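# Uncap a pencil, stand the cap, lay the pencil by cube

## Task

Take the cap off the pencil's point and set the cap upright, point facing up, on the table close to the pink cube. Then rest the pencil flat on the table so its point is next to the pink cube. The pink cube must not be moved.

## Robot and tools

Robot: two arms in a physics simulation. left_arm carries a left hand and right_arm a right hand (mirror images), each with index, middle and ring fingers plus a thumb. Base poses in the scene frame: left_arm (-0.019, +0.355, +0.048) m, quat_wxyz (+1.000, 0, 0, +0.027); right_arm (+0.028, -0.353, +0.020) m, quat_wxyz (+1.000, 0, 0, +0.016). A camera stand is fixed behind the arms.

Frames: the scene frame has its origin at table-top height, halfway between the nominal bases, +z up, +x out across the table, left_arm on the +y side (image left/right may differ). Fixed cameras and the table use the scene frame. Hand poses, velocities, Hand targets, wrist-camera poses and all move offsets use each arm's own base frame. Reported hand positions and orientations may be wrong by a few cm, more when reaching far.

Hand point axes (right hand): +z runs along straight fingers toward the tips, +x crosses the palm away from the thumb, +y points out of the palm face (the palm sits at y = -0.062). On the left hand +x points toward the thumb instead. Finger tips reach about 0.139 m beyond knuckles at z = -0.017. A rigid mast sticks out at the wrist on the palm side (x +0.05 to +0.10, z -0.16 to -0.11, up to y = +0.06; x sign flips on the left hand) and can strike objects. Digit ends have rubber caps.

Tool execute_actions: argument actions is a list of actions; each action is a list of up to 15 rows, one row per 1/30 s control step; if fewer rows are given the last one is held to fill 15 steps (0.5 s). Every row is exactly 48 numbers in [-1, 1], both arms always included, in this order: left dx, dy, dz, rx, ry, rz; left hand 16 motor goals; left current_limit; left speed; then the same 24 for the right arm.

Arm numbers dx..rz are offsets, not poses: each row is measured from the arm's Hand target at the start of that action (rows do not add up within an action, but sending the same offset in the next action moves it again). Axes are the arm's own base axes; rotation rx, ry, rz is one rotation vector, turning about the Hand target position. Scale: 1.0 = 0.6 m or 180 degrees. A translation longer than 1.0 is shortened. Commanded orientation is clipped each step to within 40 degrees of the measured one; position is favored over orientation when both cannot be met. The hand often stops short of the target and the elbow sags (more under load); repeating all-zero offsets re-requests the target, and any remaining gap should be sent as an extra offset (command higher if it sags). Tiny moves may not start. To stop pressing on something, command the target back beyond the hand point.

Hand numbers are absolute goals, each hinge scaled linearly between its stops (degrees at +1 / -1; straight value): index/middle/ring _abd (-60/+60; 0.00), _mcp (-18/+128; 0.75), _pip (-29/+108; 0.58), _dip (-21/+117; 0.70); per finger in order abd, mcp, pip, dip for index, middle, ring; then thumb_cmc (-20/+120; 0.71), thumb_axl (-27/+140; 0.68), thumb_mcp (-69/+109; 0.23), thumb_ipl (-77/+108; 0.17). Toward -1 the fingers curl toward the palm and thumb_cmc brings the thumb in front of the palm. current_limit maps -1..+1 to 0..550 mA (floor 11 mA); very low values may not lift a finger. speed sets goal travel at (speed+1)/2 x 8.5 rad/s. Defaults: current_limit +0.4, speed -0.6; values persist. A 0 is a real goal: to leave a hand unchanged, copy back its hand_goal, hand_current_limit and hand_speed.

cameras (optional): list of names (cam_head_left, cam_head_right, cam_high, cam_low, cam_left_wrist, cam_right_wrist, all 896x504), ["all"], or []. Omitted/null gives all images only when actions is empty. An unknown name invalidates the call.

Results: end_effector_position (m) and end_effector_quat_wxyz per arm in its base frame; Hand target (next offsets count from it); Joint velocities (may be omitted when all are within noise); step readings of position during motion; Joint positions and torques (positive toward larger joint angle, include gravity, noisy, entries 3 and 4 wrap at ±28 N m); hand_goal, hand_measured, hand_current_ma (positive pushes toward -1), hand_state per motor (moving, goal, blocked, overload). An empty actions list shows everything, including fields usually omitted. A call returns when the robot is still, up to 3 s after the last action.

zoom_image: camera (one of the six names) and region [x0, y0, x1, y1] in pixels from the top-left, no more than 504 wide or tall; only cameras in the latest images.

finished_scene: ends the scene permanently; scene is optional (1). The result must hold without the robot.

Cautions: A finger presses only while its goal lies past the object's surface. A motor drawing 495 mA or more for 5 s shuts off for 10 s and lets go. Holding loads, stretched arms or unreachable targets heat motors; MOTOR HOT warns at 85 °C, and at 100 °C the arm drops (OVER-TEMPERATURE FAULT). Arm stops discard hand commands. Do not let the two hands touch or grip each other, do not drop or fling parts, avoid slams and hard pushes, and never let anything leave the table. Occasional pushes may disturb loose objects. The scene keeps running while you think.

Each tool is called as name([rows], argument=value, ...), one row to a line, values as JSON.

## Session

execute_actions(actions=[])

Scene clock: 0.00 s.
left_arm: end_effector_position=(+0.6921, -0.2822, +0.2371) hand_goal=(+0.000, +0.754, +0.576, +0.696, +0.000, +0.754, +0.576, +0.696, +0.000, +0.754, +0.576, +0.696, +0.714, +0.678, +0.226, +0.168) hand_measured=(+0.000, +0.754, +0.576, +0.696, +0.000, +0.754, +0.576, +0.696, +0.000, +0.754, +0.576, +0.696, +0.714, +0.678, +0.226, +0.168) hand_current_ma=(+0, +0, +0, +0, +0, +0, +0, +0, +0, +0, +0, +0, +0, +0, +0, +0) hand_state=(goal, goal, goal, goal, goal, goal, goal, goal, goal, goal, goal, goal, goal, goal, goal, goal) hand_current_limit=0.40 hand_speed=-0.60 end_effector_quat_wxyz=(+0.543, -0.043, +0.730, +0.412) | right_arm: end_effector_position=(+0.6461, +0.0101, +0.1707) hand_goal=(+0.000, +0.754, +0.576, +0.696, +0.000, +0.754, +0.576, +0.696, +0.000, +0.754, +0.576, +0.696, +0.714, +0.678, +0.226, +0.168) hand_measured=(+0.000, +0.754, +0.576, +0.696, +0.000, +0.754, +0.576, +0.696, +0.000, +0.754, +0.576, +0.696, +0.714, +0.678, +0.226, +0.168) hand_current_ma=(+0, +0, +0, +0, +0, +0, +0, +0, +0, +0, +0, +0, +0, +0, +0, +0) hand_state=(goal, goal, goal, goal, goal, goal, goal, goal, goal, goal, goal, goal, goal, goal, goal, goal) hand_current_limit=0.40 hand_speed=-0.60 end_effector_quat_wxyz=(+0.011, +0.989, +0.144, +0.023)
Joint positions: left_arm=[-0.642 2.328 2.021 -0.002 -1.339 -1.282] | right_arm=[0.158 2.055 2.009 -1.48 0.022 1.438]
Joint velocities: within noise
Joint torques (N m): no reading
Heat: left arm: hottest shoulder 34 °C; right arm: hottest shoulder 36 °C.
Hand target: left_arm +0.6939, -0.2835, +0.2568; +0.556, -0.058, +0.726, +0.401 | right_arm +0.6525, +0.0112, +0.1761; +0.011, +0.989, +0.144, +0.032

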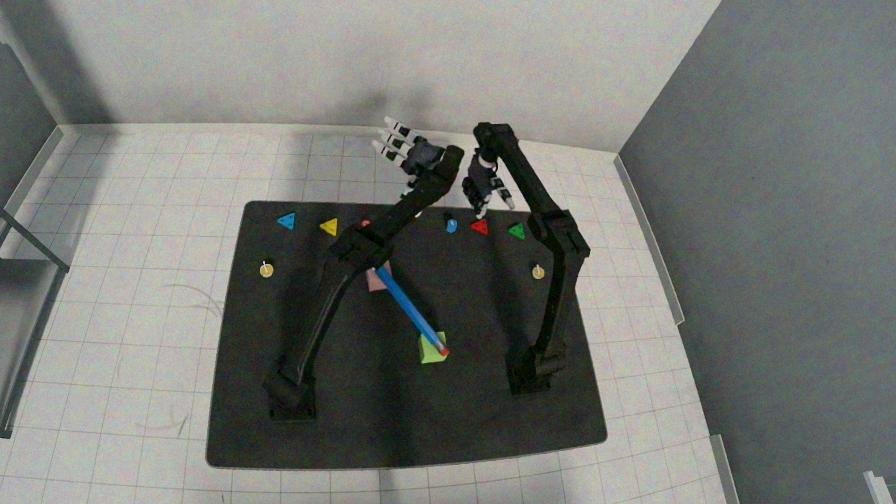

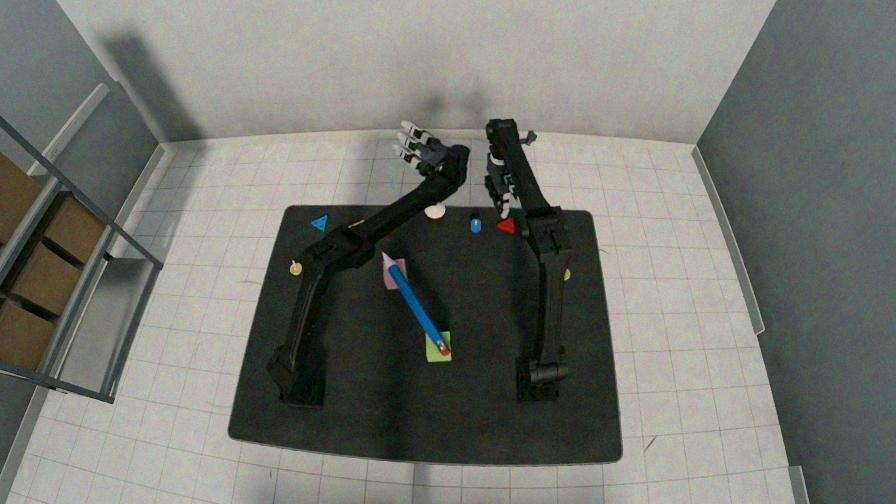

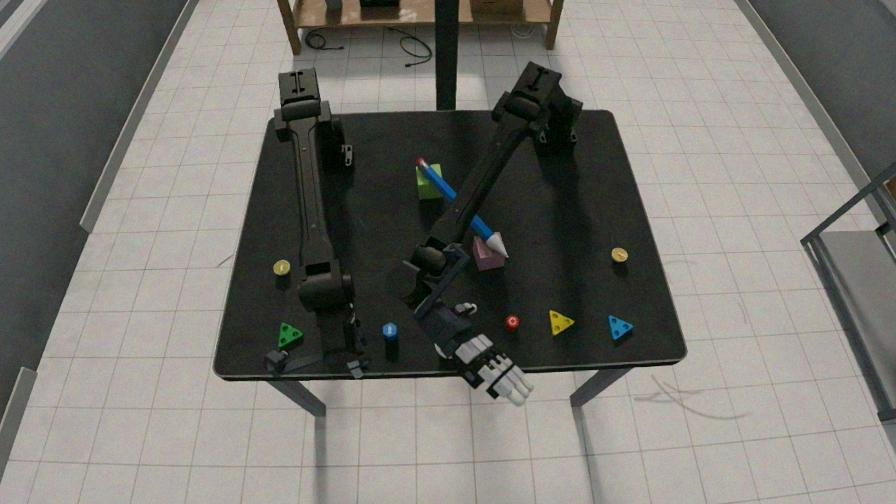

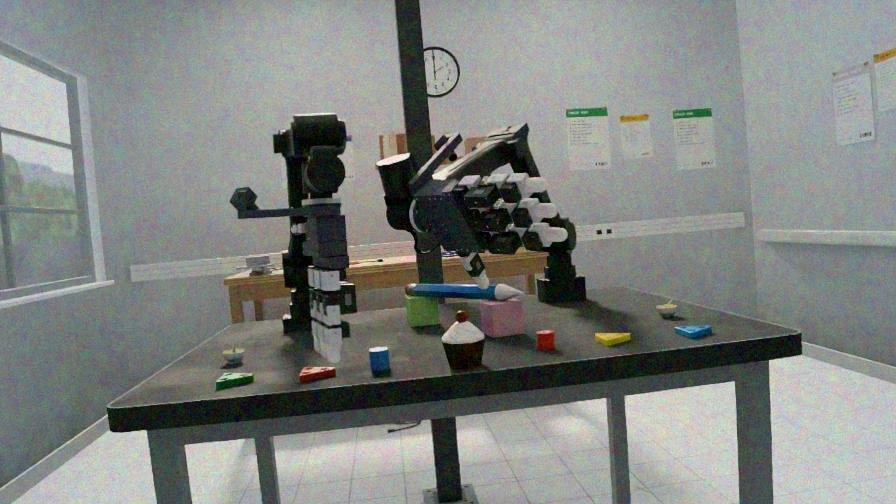

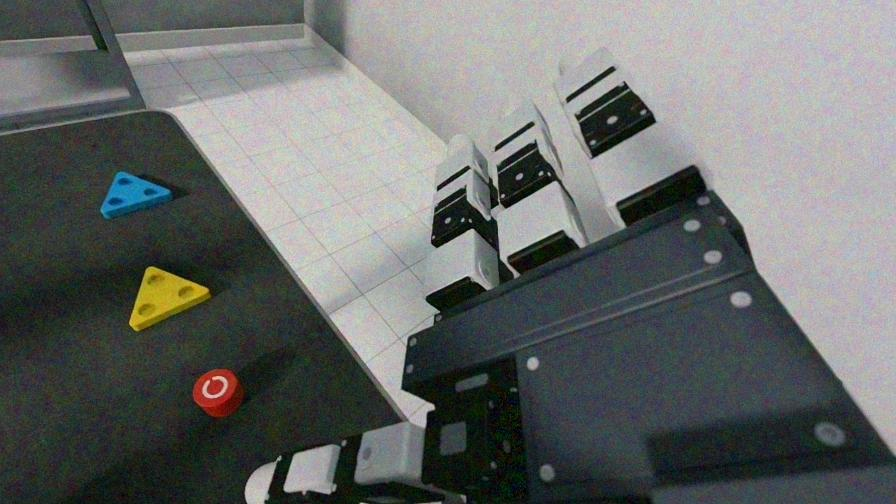

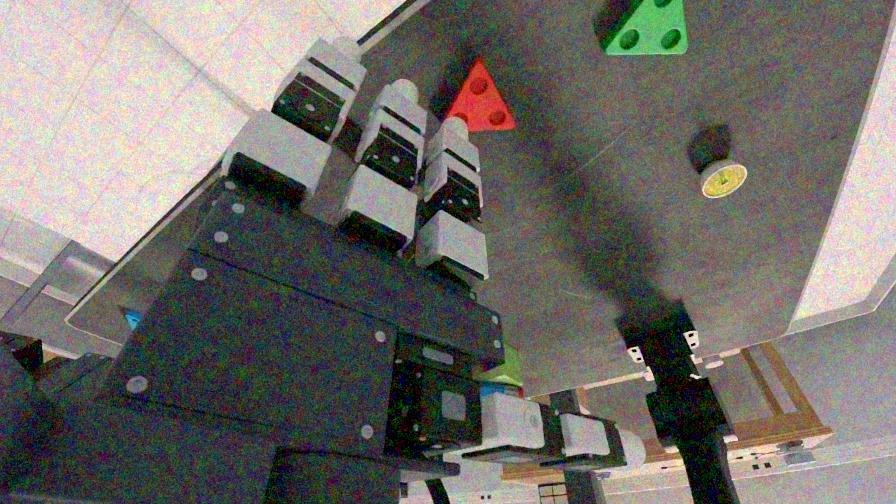

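zoom_image(camera="cam_low", region=[380, 240, 600, 380])

zoom_image(camera="cam_high", region=[380, 130, 560, 300])

zoom_image(camera="cam_head_right", region=[340, 220, 500, 380])

zoom_image(camera="cam_head_left", region=[340, 220, 500, 380])

Scaled by 2.291.

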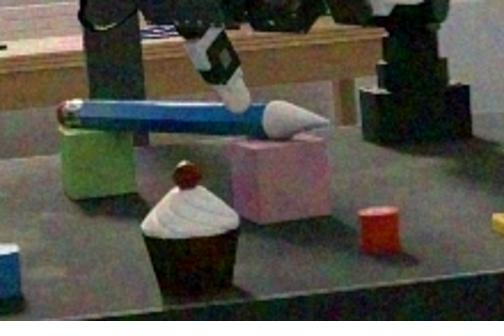

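Scaled by 2.800.

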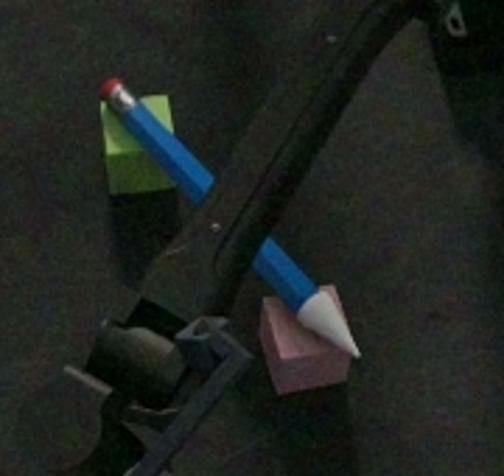

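Scaled by 3.150.

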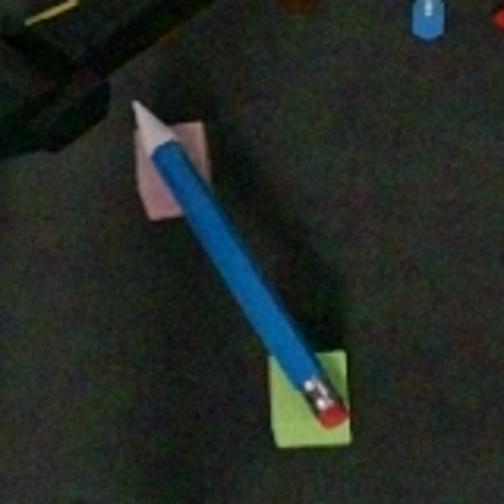

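Scaled by 3.150.

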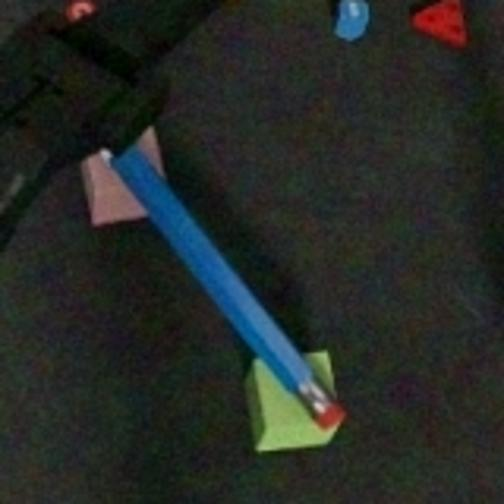

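execute_actions([
  [[-0.05,0,0.07,0.048,0.0535,-0.079,0,0.754,0.576,0.696,0,0.754,0.576,0.696,0,0.754,0.576,0.696,0.714,0.678,0.226,0.168,0.4,-0.6,0,0,0,0,0,0,0,0.754,0.576,0.696,0,0.754,0.576,0.696,0,0.754,0.576,0.696,0.714,0.678,0.226,0.168,0.4,-0.6]],
  [[-0.088,0,0.07,0.048,0.0535,-0.079,0,0.754,0.576,0.696,0,0.754,0.576,0.696,0,0.754,0.576,0.696,0.714,0.678,0.226,0.168,0.4,-0.6,0,0,0,0,0,0,0,0.754,0.576,0.696,0,0.754,0.576,0.696,0,0.754,0.576,0.696,0.714,0.678,0.226,0.168,0.4,-0.6]],
], cameras=[])

Scene clock: 46.30 s.
left_arm: end_effector_position=(+0.6098, -0.2838, +0.3287) hand_goal=(+0.000, +0.754, +0.576, +0.696, +0.000, +0.754, +0.576, +0.696, +0.000, +0.754, +0.576, +0.696, +0.714, +0.678, +0.226, +0.168) hand_measured=(+0.002, +0.760, +0.576, +0.696, +0.002, +0.760, +0.576, +0.696, +0.002, +0.760, +0.576, +0.696, +0.720, +0.678, +0.226, +0.168) hand_current_ma=(+0, +4, +0, +0, +0, +4, +0, +0, +0, +5, +0, +0, +4, +0, +0, +0) hand_state=(goal, goal, goal, goal, goal, goal, goal, goal, goal, goal, goal, goal, goal, goal, goal, goal) hand_current_limit=0.40 hand_speed=-0.60 end_effector_quat_wxyz=(+0.501, +0.275, +0.736, +0.362) | right_arm: end_effector_position=(+0.6461, +0.0101, +0.1707) hand_goal=(+0.000, +0.754, +0.576, +0.696, +0.000, +0.754, +0.576, +0.696, +0.000, +0.754, +0.576, +0.696, +0.714, +0.678, +0.226, +0.168) hand_measured=(+0.000, +0.754, +0.576, +0.696, +0.000, +0.754, +0.576, +0.696, +0.000, +0.754, +0.576, +0.696, +0.714, +0.678, +0.224, +0.168) hand_current_ma=(+0, -1, +1, +0, +0, -1, +1, +0, +0, -1, +1, +0, +0, -1, -5, -1) hand_state=(goal, goal, goal, goal, goal, goal, goal, goal, goal, goal, goal, goal, goal, goal, goal, goal) hand_current_limit=0.40 hand_speed=-0.60 end_effector_quat_wxyz=(+0.011, +0.989, +0.144, +0.023)
Joint positions: left_arm=[-0.719 1.808 1.434 -0.04 -0.945 -0.93] | right_arm=[0.158 2.055 2.009 -1.48 0.022 1.438]
Joint torques (N m): left_arm=[1.61 -15.56 10.58 3.07 -0.32 0.31] | right_arm=[1.32 -21.48 12.82 0.38 0.07 -0.08]
Heat: left arm: hottest shoulder 43 °C; right arm: hottest shoulder 40 °C.
Hand target: left_arm +0.6110, -0.2836, +0.3408; +0.512, +0.271, +0.731, +0.360 | right_arm +0.6525, +0.0112, +0.1761; +0.011, +0.989, +0.144, +0.032
Off the commanded pose: left_arm 0.012 m, 1 deg | right_arm 0.008 m, 1 deg.
Step readings (end_effector_position of left_arm | right_arm):
0: (+0.6921, -0.2822, +0.2371) | (+0.6461, +0.0101, +0.1707)
1: (+0.6927, -0.2824, +0.2366) | (+0.6461, +0.0101, +0.1707)
2: (+0.6948, -0.2830, +0.2352) | (+0.6461, +0.0101, +0.1707)
4: (+0.6914, -0.2812, +0.2324) | (+0.6461, +0.0101, +0.1707)
8: (+0.6772, -0.2755, +0.2395) | (+0.6461, +0.0101, +0.1707)
15: (+0.6656, -0.2804, +0.2797) | (+0.6461, +0.0101, +0.1707)
16: (+0.6647, -0.2818, +0.2835) | (+0.6461, +0.0101, +0.1707)
17: (+0.6642, -0.2834, +0.2851) | (+0.6461, +0.0101, +0.1707)
19: (+0.6535, -0.2811, +0.2845) | (+0.6461, +0.0101, +0.1707)
23: (+0.6277, -0.2773, +0.2925) | (+0.6461, +0.0101, +0.1707)
30: (+0.6114, -0.2842, +0.3302) | (+0.6461, +0.0101, +0.1707)
No camera images: "cameras" was empty.

execute_actions([
  [[-0.09,0,0.05,0.0655,0.054,-0.0947,0,0.754,0.576,0.696,0,0.754,0.576,0.696,0,0.754,0.576,0.696,0.714,0.678,0.226,0.168,0.4,-0.6,0,0,0,0,0,0,0,0.754,0.576,0.696,0,0.754,0.576,0.696,0,0.754,0.576,0.696,0.714,0.678,0.226,0.168,0.4,-0.6]],
  [[-0.09,0,0.05,0.0655,0.054,-0.0947,0,0.754,0.576,0.696,0,0.754,0.576,0.696,0,0.754,0.576,0.696,0.714,0.678,0.226,0.168,0.4,-0.6,0,0,0,0,0,0,0,0.754,0.576,0.696,0,0.754,0.576,0.696,0,0.754,0.576,0.696,0.714,0.678,0.226,0.168,0.4,-0.6]],
  [[-0.09,0,0,0.052,0.0645,-0.1083,0,0.754,0.576,0.696,0,0.754,0.576,0.696,0,0.754,0.576,0.696,0.714,0.678,0.226,0.168,0.4,-0.6,0,0,0,0,0,0,0,0.754,0.576,0.696,0,0.754,0.576,0.696,0,0.754,0.576,0.696,0.714,0.678,0.226,0.168,0.4,-0.6]],
  [[-0.09,0,0,0.052,0.0645,-0.1083,0,0.754,0.576,0.696,0,0.754,0.576,0.696,0,0.754,0.576,0.696,0.714,0.678,0.226,0.168,0.4,-0.6,0,0,0,0,0,0,0,0.754,0.576,0.696,0,0.754,0.576,0.696,0,0.754,0.576,0.696,0.714,0.678,0.226,0.168,0.4,-0.6]],
], cameras=["cam_head_left","cam_head_right","cam_high","cam_low"])

Scene clock: 49.77 s.
left_arm: end_effector_position=(+0.3873, -0.2803, +0.3757) hand_goal=(+0.000, +0.754, +0.576, +0.696, +0.000, +0.754, +0.576, +0.696, +0.000, +0.754, +0.576, +0.696, +0.714, +0.678, +0.226, +0.168) hand_measured=(+0.002, +0.760, +0.576, +0.696, +0.002, +0.760, +0.576, +0.696, +0.002, +0.760, +0.576, +0.696, +0.720, +0.678, +0.224, +0.168) hand_current_ma=(+0, +3, +0, +0, +0, +3, +0, +0, +0, +3, +0, +0, +5, +0, -1, +0) hand_state=(goal, goal, goal, goal, goal, goal, goal, goal, goal, goal, goal, goal, goal, goal, goal, goal) hand_current_limit=0.40 hand_speed=-0.60 end_effector_quat_wxyz=(+0.228, +0.888, +0.387, +0.094) | right_arm: end_effector_position=(+0.6461, +0.0101, +0.1707) hand_goal=(+0.000, +0.754, +0.576, +0.696, +0.000, +0.754, +0.576, +0.696, +0.000, +0.754, +0.576, +0.696, +0.714, +0.678, +0.226, +0.168) hand_measured=(+0.000, +0.754, +0.576, +0.696, +0.000, +0.754, +0.576, +0.696, +0.000, +0.754, +0.576, +0.696, +0.714, +0.678, +0.224, +0.168) hand_current_ma=(+0, -1, +1, +0, +0, -1, +1, +0, +0, -1, +1, +0, +0, -1, -5, -1) hand_state=(goal, goal, goal, goal, goal, goal, goal, goal, goal, goal, goal, goal, goal, goal, goal, goal) hand_current_limit=0.40 hand_speed=-0.60 end_effector_quat_wxyz=(+0.011, +0.989, +0.144, +0.023)
Joint positions: left_arm=[-0.63 1.087 1.233 -1.222 0.067 0.102] | right_arm=[0.158 2.055 2.009 -1.48 0.022 1.438]
Joint torques (N m): left_arm=[1.67 -5.36 14.43 1.22 0.14 0.22] | right_arm=[1.2 -21.54 12.83 0.36 0.07 -0.08]
Heat: left arm: hottest shoulder 42 °C; right arm: hottest shoulder 41 °C.
Hand target: left_arm +0.3951, -0.2836, +0.4008; +0.241, +0.887, +0.381, +0.102 | right_arm +0.6525, +0.0112, +0.1761; +0.011, +0.989, +0.144, +0.032
Off the commanded pose: left_arm 0.027 m, 2 deg | right_arm 0.008 m, 1 deg.
Step readings (end_effector_position of left_arm | right_arm):
0: (+0.6098, -0.2839, +0.3288) | (+0.6461, +0.0101, +0.1707)
1: (+0.6102, -0.2845, +0.3277) | (+0.6461, +0.0101, +0.1707)
2: (+0.6106, -0.2871, +0.3253) | (+0.6461, +0.0101, +0.1707)
4: (+0.6019, -0.2864, +0.3168) | (+0.6461, +0.0101, +0.1707)
8: (+0.5731, -0.2793, +0.3180) | (+0.6461, +0.0101, +0.1707)
15: (+0.5567, -0.2793, +0.3662) | (+0.6461, +0.0101, +0.1707)
16: (+0.5560, -0.2801, +0.3690) | (+0.6461, +0.0101, +0.1707)
17: (+0.5549, -0.2839, +0.3677) | (+0.6461, +0.0101, +0.1707)
19: (+0.5449, -0.2868, +0.3595) | (+0.6461, +0.0101, +0.1707)
23: (+0.5154, -0.2825, +0.3590) | (+0.6461, +0.0101, +0.1707)
30: (+0.4974, -0.2782, +0.3853) | (+0.6461, +0.0101, +0.1707)
31: (+0.4968, -0.2802, +0.3831) | (+0.6461, +0.0101, +0.1707)
32: (+0.4945, -0.2861, +0.3779) | (+0.6461, +0.0101, +0.1707)
34: (+0.4838, -0.2933, +0.3641) | (+0.6461, +0.0101, +0.1707)
38: (+0.4548, -0.2919, +0.3643) | (+0.6461, +0.0101, +0.1707)
45: (+0.4416, -0.2782, +0.3775) | (+0.6461, +0.0101, +0.1707)
46: (+0.4410, -0.2784, +0.3758) | (+0.6461, +0.0101, +0.1707)
47: (+0.4374, -0.2810, +0.3711) | (+0.6461, +0.0101, +0.1707)
49: (+0.4229, -0.2854, +0.3582) | (+0.6461, +0.0101, +0.1707)
53: (+0.3961, -0.2820, +0.3493) | (+0.6461, +0.0101, +0.1707)
60: (+0.3900, -0.2782, +0.3757) | (+0.6461, +0.0101, +0.1707)
Images, in order (width x height): cam_head_left 896x504, cam_head_right 896x504, cam_high 896x504, cam_low 896x504.

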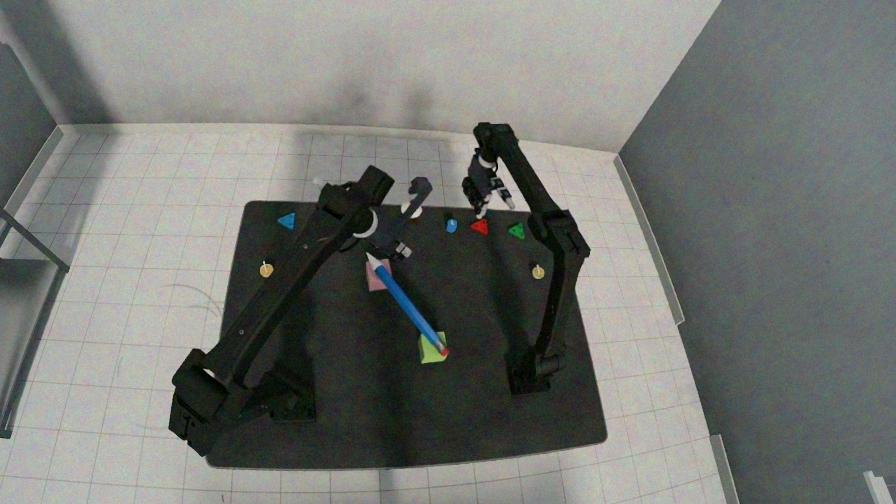

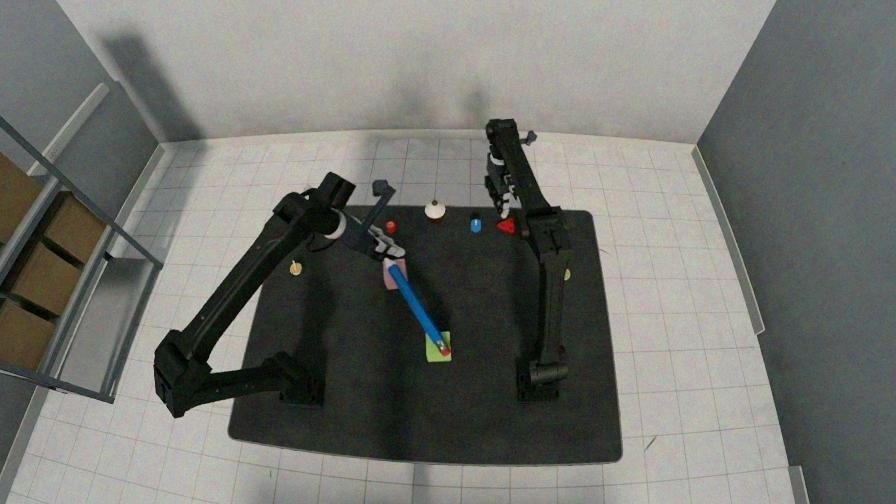

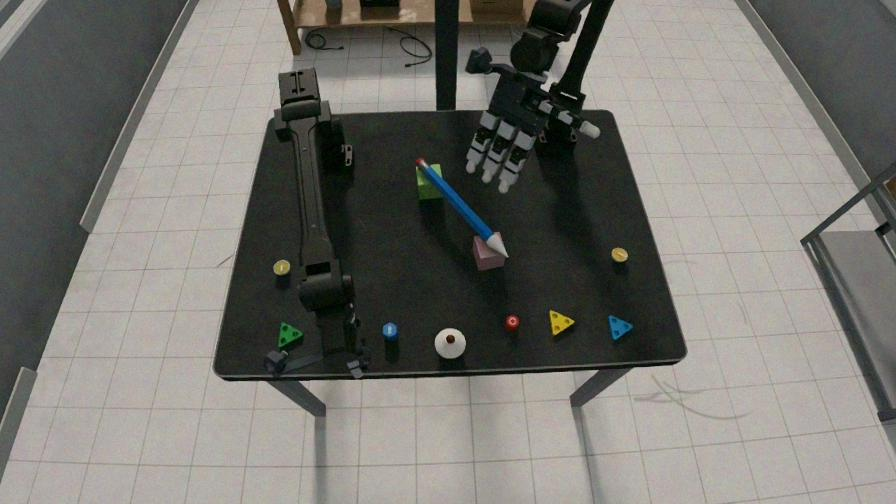

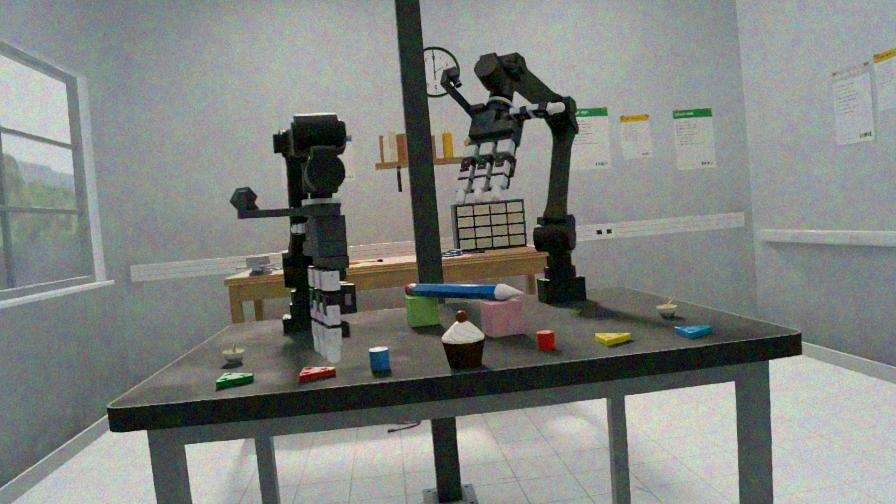

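zoom_image(camera="cam_high", region=[400, 145, 540, 285])

zoom_image(camera="cam_head_left", region=[350, 240, 470, 370])

zoom_image(camera="cam_low", region=[390, 260, 570, 360])

Scaled by 3.600.

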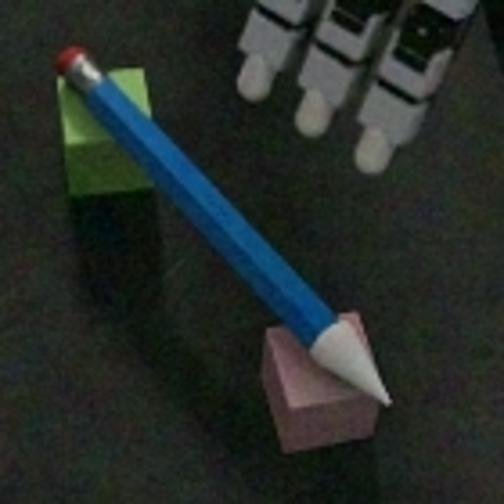

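Scaled by 3.877.

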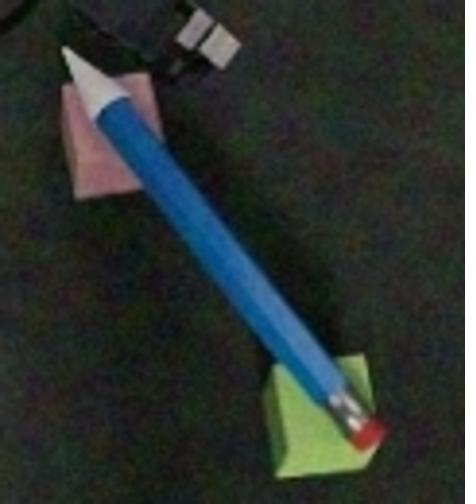

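Scaled by 2.800.

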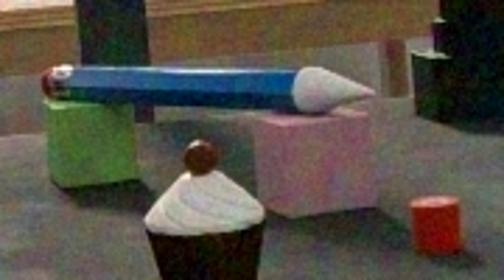

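zoom_image(camera="cam_head_right", region=[320, 160, 440, 290])

zoom_image(camera="cam_head_right", region=[220, 180, 640, 480])

Scaled by 3.877.

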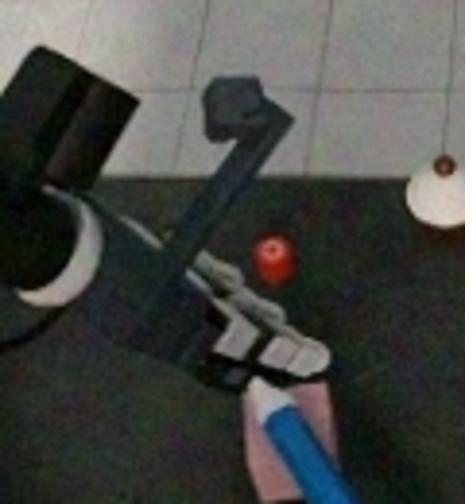

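Scaled by 1.200.

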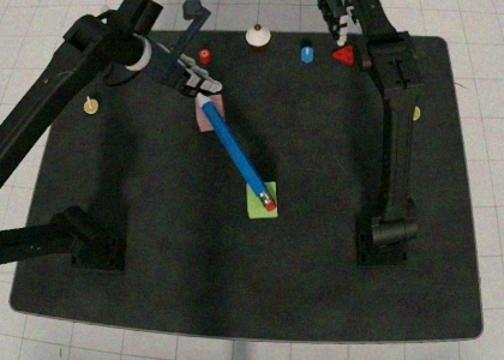

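execute_actions([
  [[-0.14,0.006,-0.125,0.0645,0.0528,-0.0371,0,0.754,-0.737,0.696,0,0.754,-0.737,0.696,0,0.754,-0.737,0.696,-0.571,0.678,0.226,0.168,0.4,-0.6,0,0,0,0,0,0,0,0.754,0.576,0.696,0,0.754,0.576,0.696,0,0.754,0.576,0.696,0.714,0.678,0.226,0.168,0.4,-0.6]],
  [[-0.137,0.006,-0.125,0.0645,0.0528,-0.0371,0,0.754,-0.737,0.696,0,0.754,-0.737,0.696,0,0.754,-0.737,0.696,-0.571,0.678,0.226,0.168,0.4,-0.6,0,0,0,0,0,0,0,0.754,0.576,0.696,0,0.754,0.576,0.696,0,0.754,0.576,0.696,0.714,0.678,0.226,0.168,0.4,-0.6]],
], cameras=["all"])

Scene clock: 56.20 s.
left_arm: end_effector_position=(+0.2311, -0.2758, +0.2428) hand_goal=(+0.000, +0.754, -0.736, +0.696, +0.000, +0.754, -0.736, +0.696, +0.000, +0.754, -0.736, +0.696, -0.570, +0.678, +0.226, +0.168) hand_measured=(+0.002, +0.756, -0.726, +0.696, +0.002, +0.756, -0.728, +0.696, +0.002, +0.756, -0.728, +0.696, -0.568, +0.678, +0.224, +0.168) hand_current_ma=(+0, +1, +7, +0, +0, +1, +7, +0, +0, +1, +6, +0, +1, +0, -2, +0) hand_state=(goal, goal, goal, goal, goal, goal, goal, goal, goal, goal, goal, goal, goal, goal, goal, goal) hand_current_limit=0.40 hand_speed=-0.60 end_effector_quat_wxyz=(-0.004, +0.960, +0.280, -0.001) | right_arm: end_effector_position=(+0.6461, +0.0101, +0.1707) hand_goal=(+0.000, +0.754, +0.576, +0.696, +0.000, +0.754, +0.576, +0.696, +0.000, +0.754, +0.576, +0.696, +0.714, +0.678, +0.226, +0.168) hand_measured=(+0.000, +0.754, +0.576, +0.696, +0.000, +0.754, +0.576, +0.696, +0.000, +0.754, +0.576, +0.696, +0.714, +0.678, +0.224, +0.168) hand_current_ma=(+0, -1, +1, +0, +0, -1, +1, +0, +0, -1, +1, +0, +0, -1, -5, -1) hand_state=(goal, goal, goal, goal, goal, goal, goal, goal, goal, goal, goal, goal, goal, goal, goal, goal) hand_current_limit=0.40 hand_speed=-0.60 end_effector_quat_wxyz=(+0.011, +0.989, +0.144, +0.023)
Joint positions: left_arm=[-0.914 1.051 1.046 -1.573 0 0.09] | right_arm=[0.158 2.055 2.009 -1.48 0.022 1.438]
Joint torques (N m): left_arm=[0.85 -3.66 10.02 0.65 0.14 -0.08] | right_arm=[1.26 -21.48 12.83 0.39 0.08 -0.08]
Heat: left arm: hottest shoulder 41 °C; right arm: hottest shoulder 41 °C.
Hand target: left_arm +0.2288, -0.2764, +0.2508; +0.003, +0.959, +0.282, +0.001 | right_arm +0.6525, +0.0112, +0.1761; +0.011, +0.989, +0.144, +0.032
Off the commanded pose: left_arm 0.008 m, 1 deg | right_arm 0.008 m, 1 deg.
Step readings (end_effector_position of left_arm | right_arm):
0: (+0.3873, -0.2803, +0.3757) | (+0.6461, +0.0101, +0.1707)
1: (+0.3869, -0.2800, +0.3751) | (+0.6461, +0.0101, +0.1707)
2: (+0.3841, -0.2786, +0.3719) | (+0.6461, +0.0101, +0.1707)
4: (+0.3706, -0.2753, +0.3590) | (+0.6461, +0.0101, +0.1707)
8: (+0.3344, -0.2777, +0.3284) | (+0.6461, +0.0101, +0.1707)
15: (+0.3162, -0.2815, +0.3145) | (+0.6461, +0.0101, +0.1707)
16: (+0.3156, -0.2809, +0.3140) | (+0.6461, +0.0101, +0.1707)
17: (+0.3117, -0.2800, +0.3113) | (+0.6461, +0.0101, +0.1707)
19: (+0.2940, -0.2755, +0.2961) | (+0.6461, +0.0101, +0.1707)
23: (+0.2481, -0.2753, +0.2569) | (+0.6461, +0.0101, +0.1707)
30: (+0.2302, -0.2767, +0.2428) | (+0.6461, +0.0101, +0.1707)

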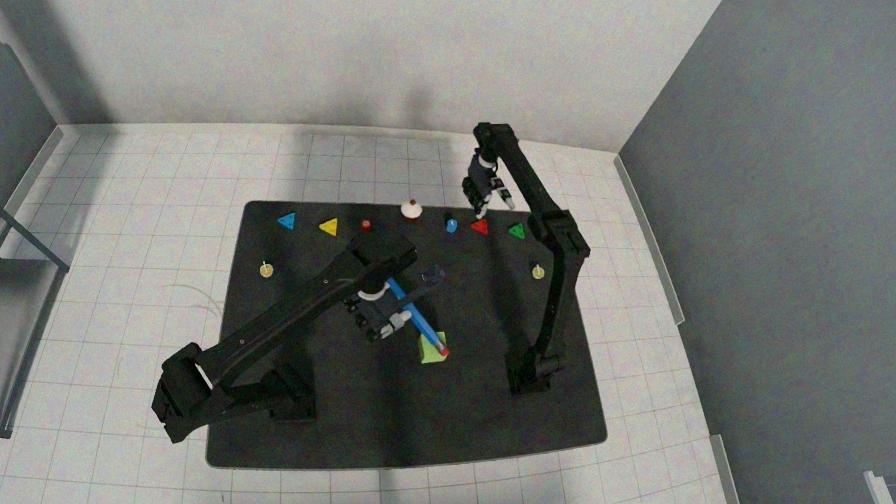

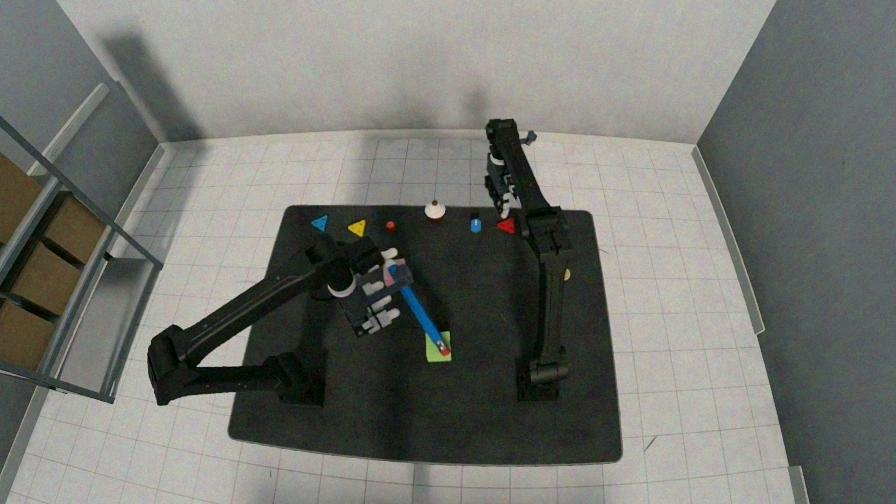

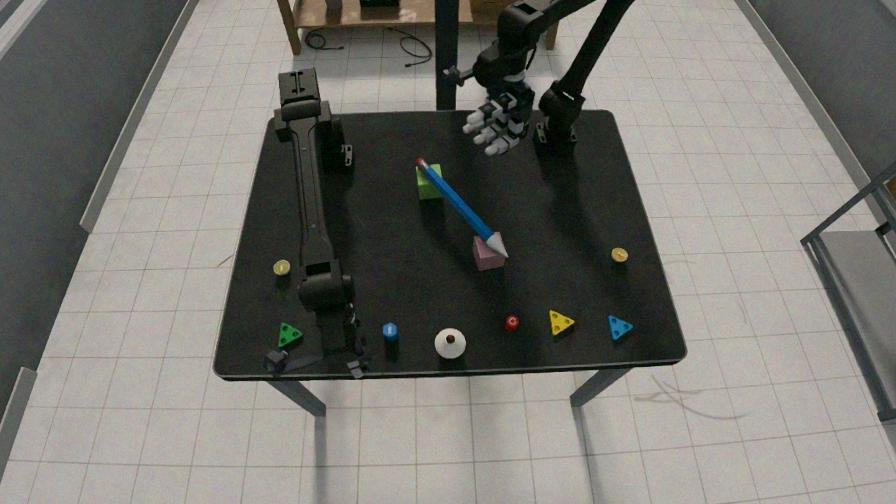

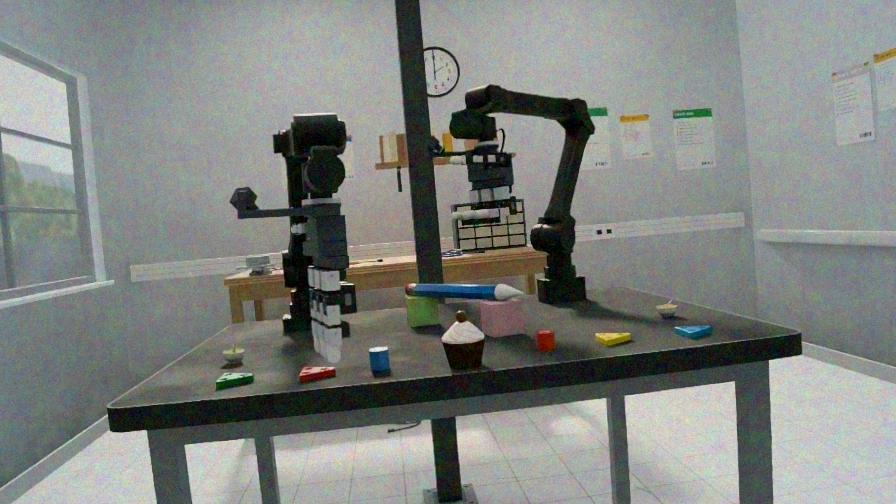

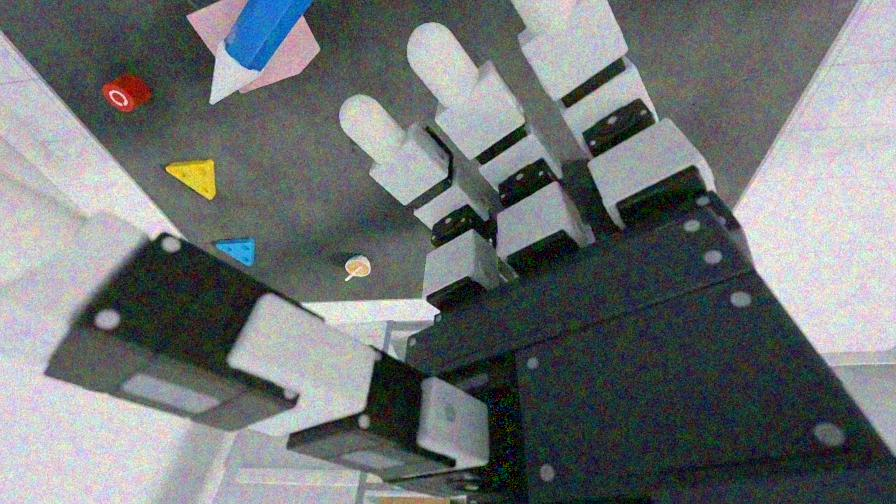

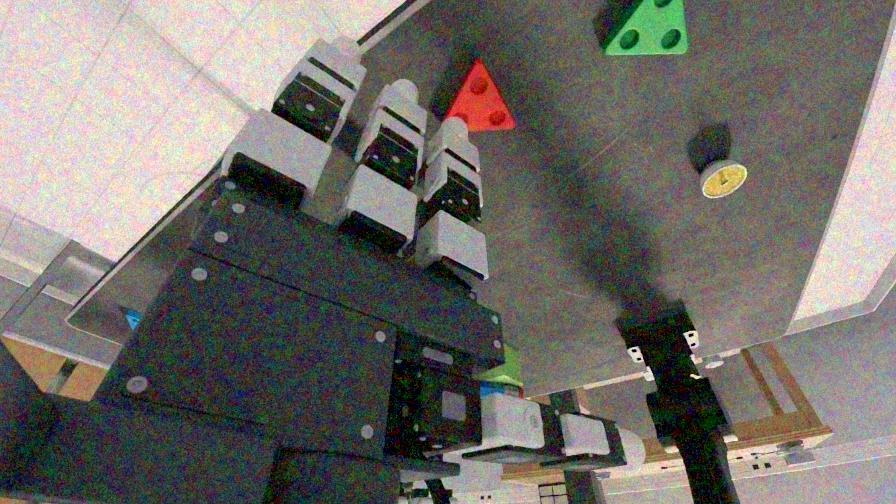

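execute_actions([
  [[0,0,-0.12,0,0,0,0,0.754,-0.737,0.696,0,0.754,-0.737,0.696,0,0.754,-0.737,0.696,-0.571,0.678,0.226,0.168,0.4,-0.6,0,0,0,0,0,0,0,0.754,0.576,0.696,0,0.754,0.576,0.696,0,0.754,0.576,0.696,0.714,0.678,0.226,0.168,0.4,-0.6]],
  [[0,0,-0.1,0,0,0,0,0.754,-0.737,0.696,0,0.754,-0.737,0.696,0,0.754,-0.737,0.696,-0.571,0.678,0.226,0.168,0.4,-0.6,0,0,0,0,0,0,0,0.754,0.576,0.696,0,0.754,0.576,0.696,0,0.754,0.576,0.696,0.714,0.678,0.226,0.168,0.4,-0.6]],
], cameras=["all"])

zoom_image(camera="cam_low", region=[390, 200, 570, 360])

zoom_image(camera="cam_high", region=[400, 65, 560, 285])

zoom_image(camera="cam_head_right", region=[300, 210, 500, 380])

Scene clock: 58.70 s.
left_arm: end_effector_position=(+0.2253, -0.2683, +0.1136) hand_goal=(+0.000, +0.754, -0.736, +0.696, +0.000, +0.754, -0.736, +0.696, +0.000, +0.754, -0.736, +0.696, -0.570, +0.678, +0.226, +0.168) hand_measured=(+0.002, +0.756, -0.728, +0.696, +0.002, +0.756, -0.728, +0.696, +0.002, +0.756, -0.730, +0.696, -0.568, +0.678, +0.224, +0.168) hand_current_ma=(+0, +1, +5, +0, +0, +1, +5, +0, +0, +0, +5, +0, +1, +0, -2, +0) hand_state=(goal, goal, goal, goal, goal, goal, goal, goal, goal, goal, goal, goal, goal, goal, goal, goal) hand_current_limit=0.40 hand_speed=-0.60 end_effector_quat_wxyz=(-0.007, +0.960, +0.280, -0.003) | right_arm: end_effector_position=(+0.6461, +0.0101, +0.1707) hand_goal=(+0.000, +0.754, +0.576, +0.696, +0.000, +0.754, +0.576, +0.696, +0.000, +0.754, +0.576, +0.696, +0.714, +0.678, +0.226, +0.168) hand_measured=(+0.000, +0.754, +0.576, +0.696, +0.000, +0.754, +0.576, +0.696, +0.000, +0.754, +0.576, +0.696, +0.714, +0.678, +0.224, +0.168) hand_current_ma=(+0, -1, +1, +0, +0, -1, +1, +0, +0, -1, +1, +0, +0, -1, -5, -1) hand_state=(goal, goal, goal, goal, goal, goal, goal, goal, goal, goal, goal, goal, goal, goal, goal, goal) hand_current_limit=0.40 hand_speed=-0.60 end_effector_quat_wxyz=(+0.011, +0.989, +0.144, +0.023)
Joint positions: left_arm=[-0.914 1.1 0.735 -1.221 0 0.088] | right_arm=[0.158 2.055 2.009 -1.48 0.022 1.438]
Joint torques (N m): left_arm=[0.91 -3.78 10.11 1.58 0.05 -0.13] | right_arm=[1.26 -21.48 12.86 0.36 0.08 -0.08]
Heat: left arm: hottest shoulder 41 °C; right arm: hottest shoulder 41 °C.
Hand target: left_arm +0.2289, -0.2765, +0.1189; +0.003, +0.959, +0.282, +0.001 | right_arm +0.6525, +0.0112, +0.1761; +0.011, +0.989, +0.144, +0.032
Off the commanded pose: left_arm 0.010 m, 1 deg | right_arm 0.008 m, 1 deg.
Step readings (end_effector_position of left_arm | right_arm):
0: (+0.2311, -0.2758, +0.2428) | (+0.6461, +0.0101, +0.1707)
1: (+0.2309, -0.2755, +0.2420) | (+0.6461, +0.0101, +0.1707)
2: (+0.2311, -0.2757, +0.2392) | (+0.6461, +0.0101, +0.1707)
4: (+0.2306, -0.2752, +0.2241) | (+0.6461, +0.0101, +0.1707)
8: (+0.2228, -0.2651, +0.1821) | (+0.6461, +0.0101, +0.1707)
15: (+0.2249, -0.2676, +0.1721) | (+0.6461, +0.0101, +0.1707)
16: (+0.2252, -0.2681, +0.1719) | (+0.6461, +0.0101, +0.1707)
17: (+0.2264, -0.2696, +0.1704) | (+0.6461, +0.0101, +0.1707)
19: (+0.2285, -0.2723, +0.1604) | (+0.6461, +0.0101, +0.1707)
23: (+0.2233, -0.2656, +0.1275) | (+0.6461, +0.0101, +0.1707)
30: (+0.2244, -0.2672, +0.1132) | (+0.6461, +0.0101, +0.1707)

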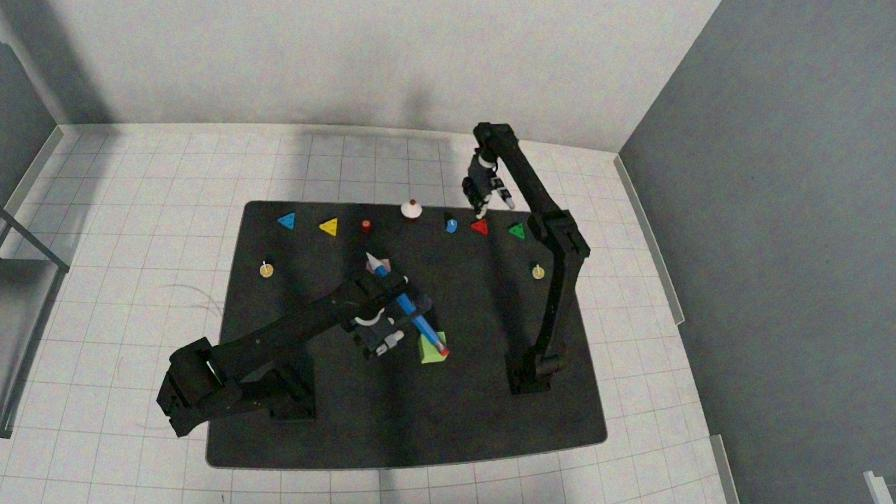

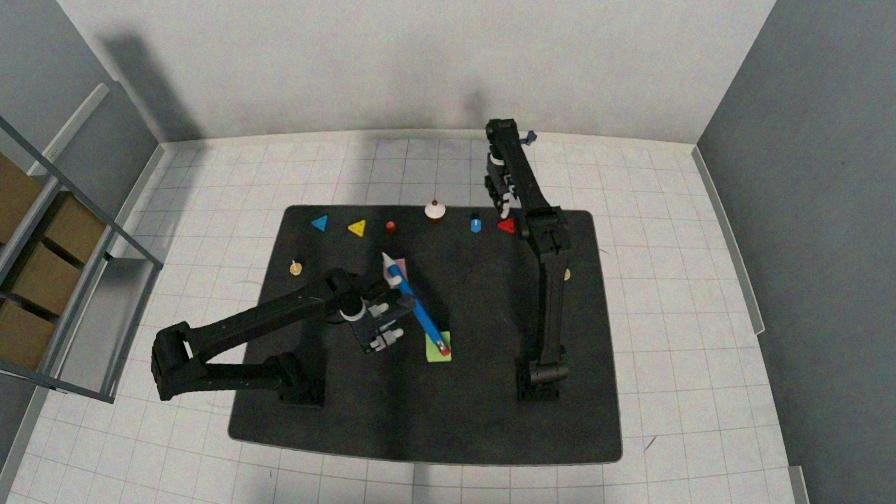

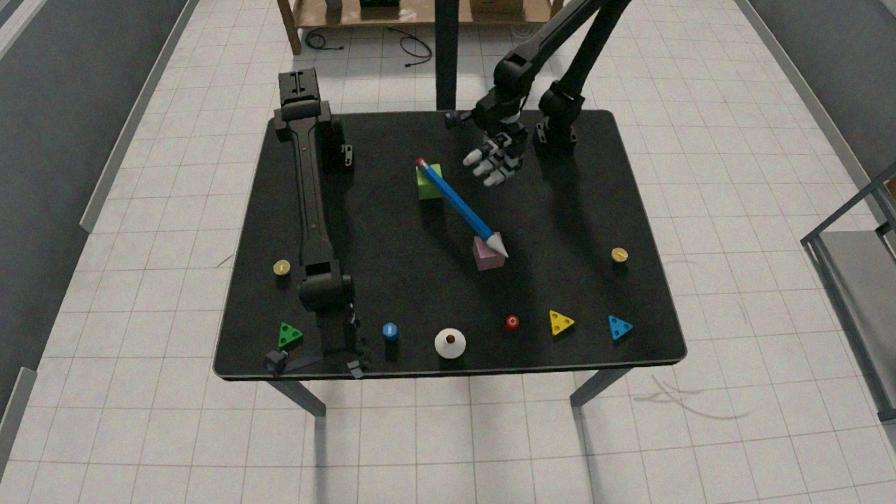

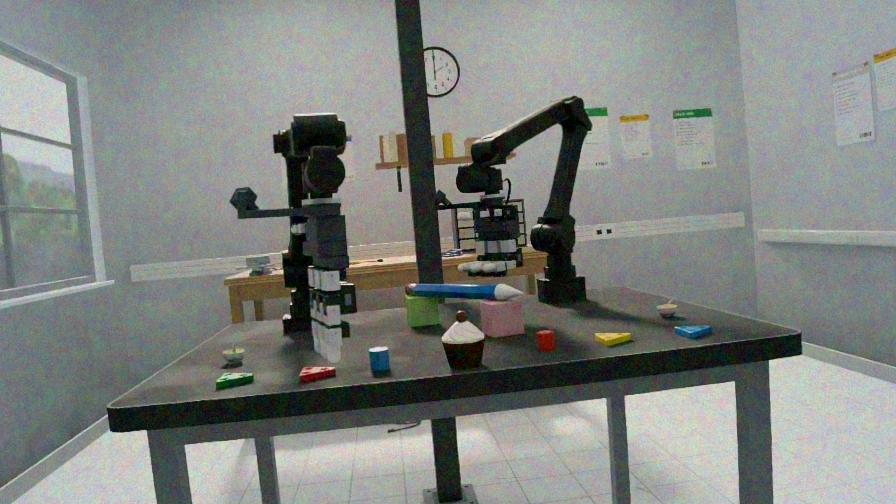

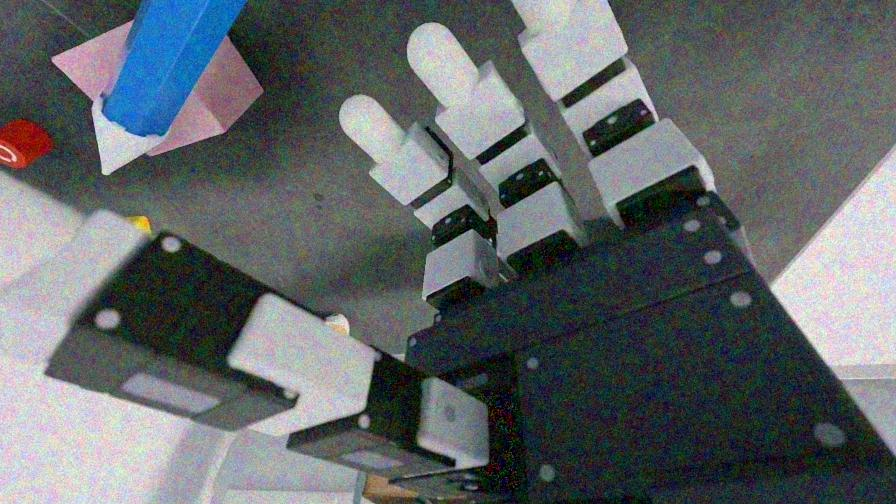

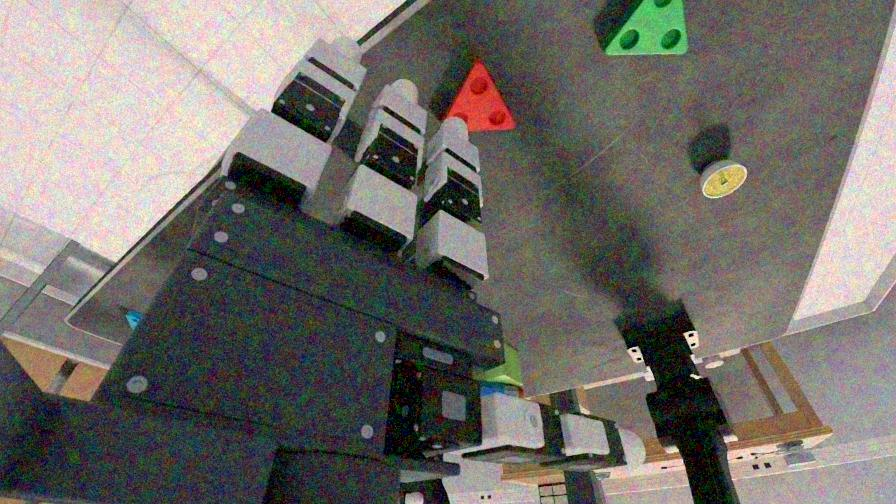

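Scaled by 2.800.

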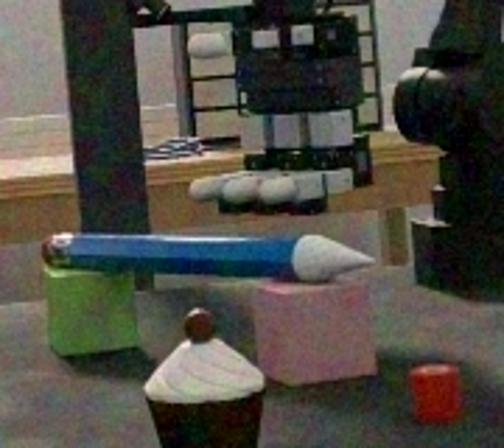

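Scaled by 2.291.

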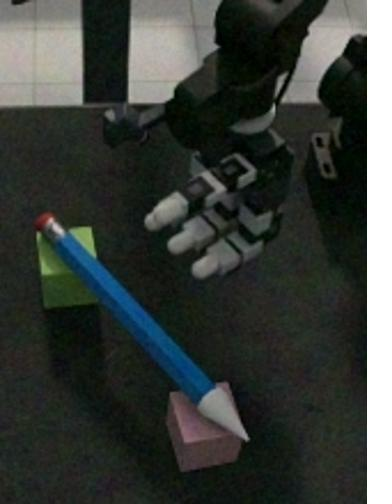

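Scaled by 2.520.

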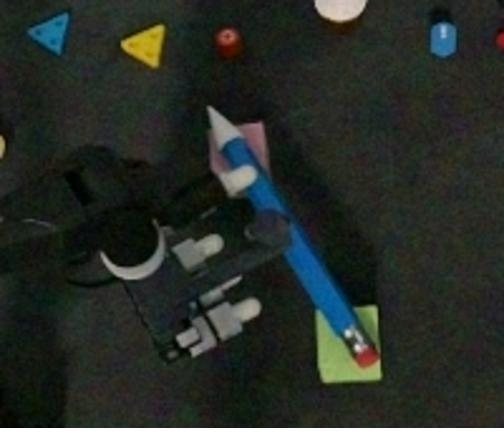

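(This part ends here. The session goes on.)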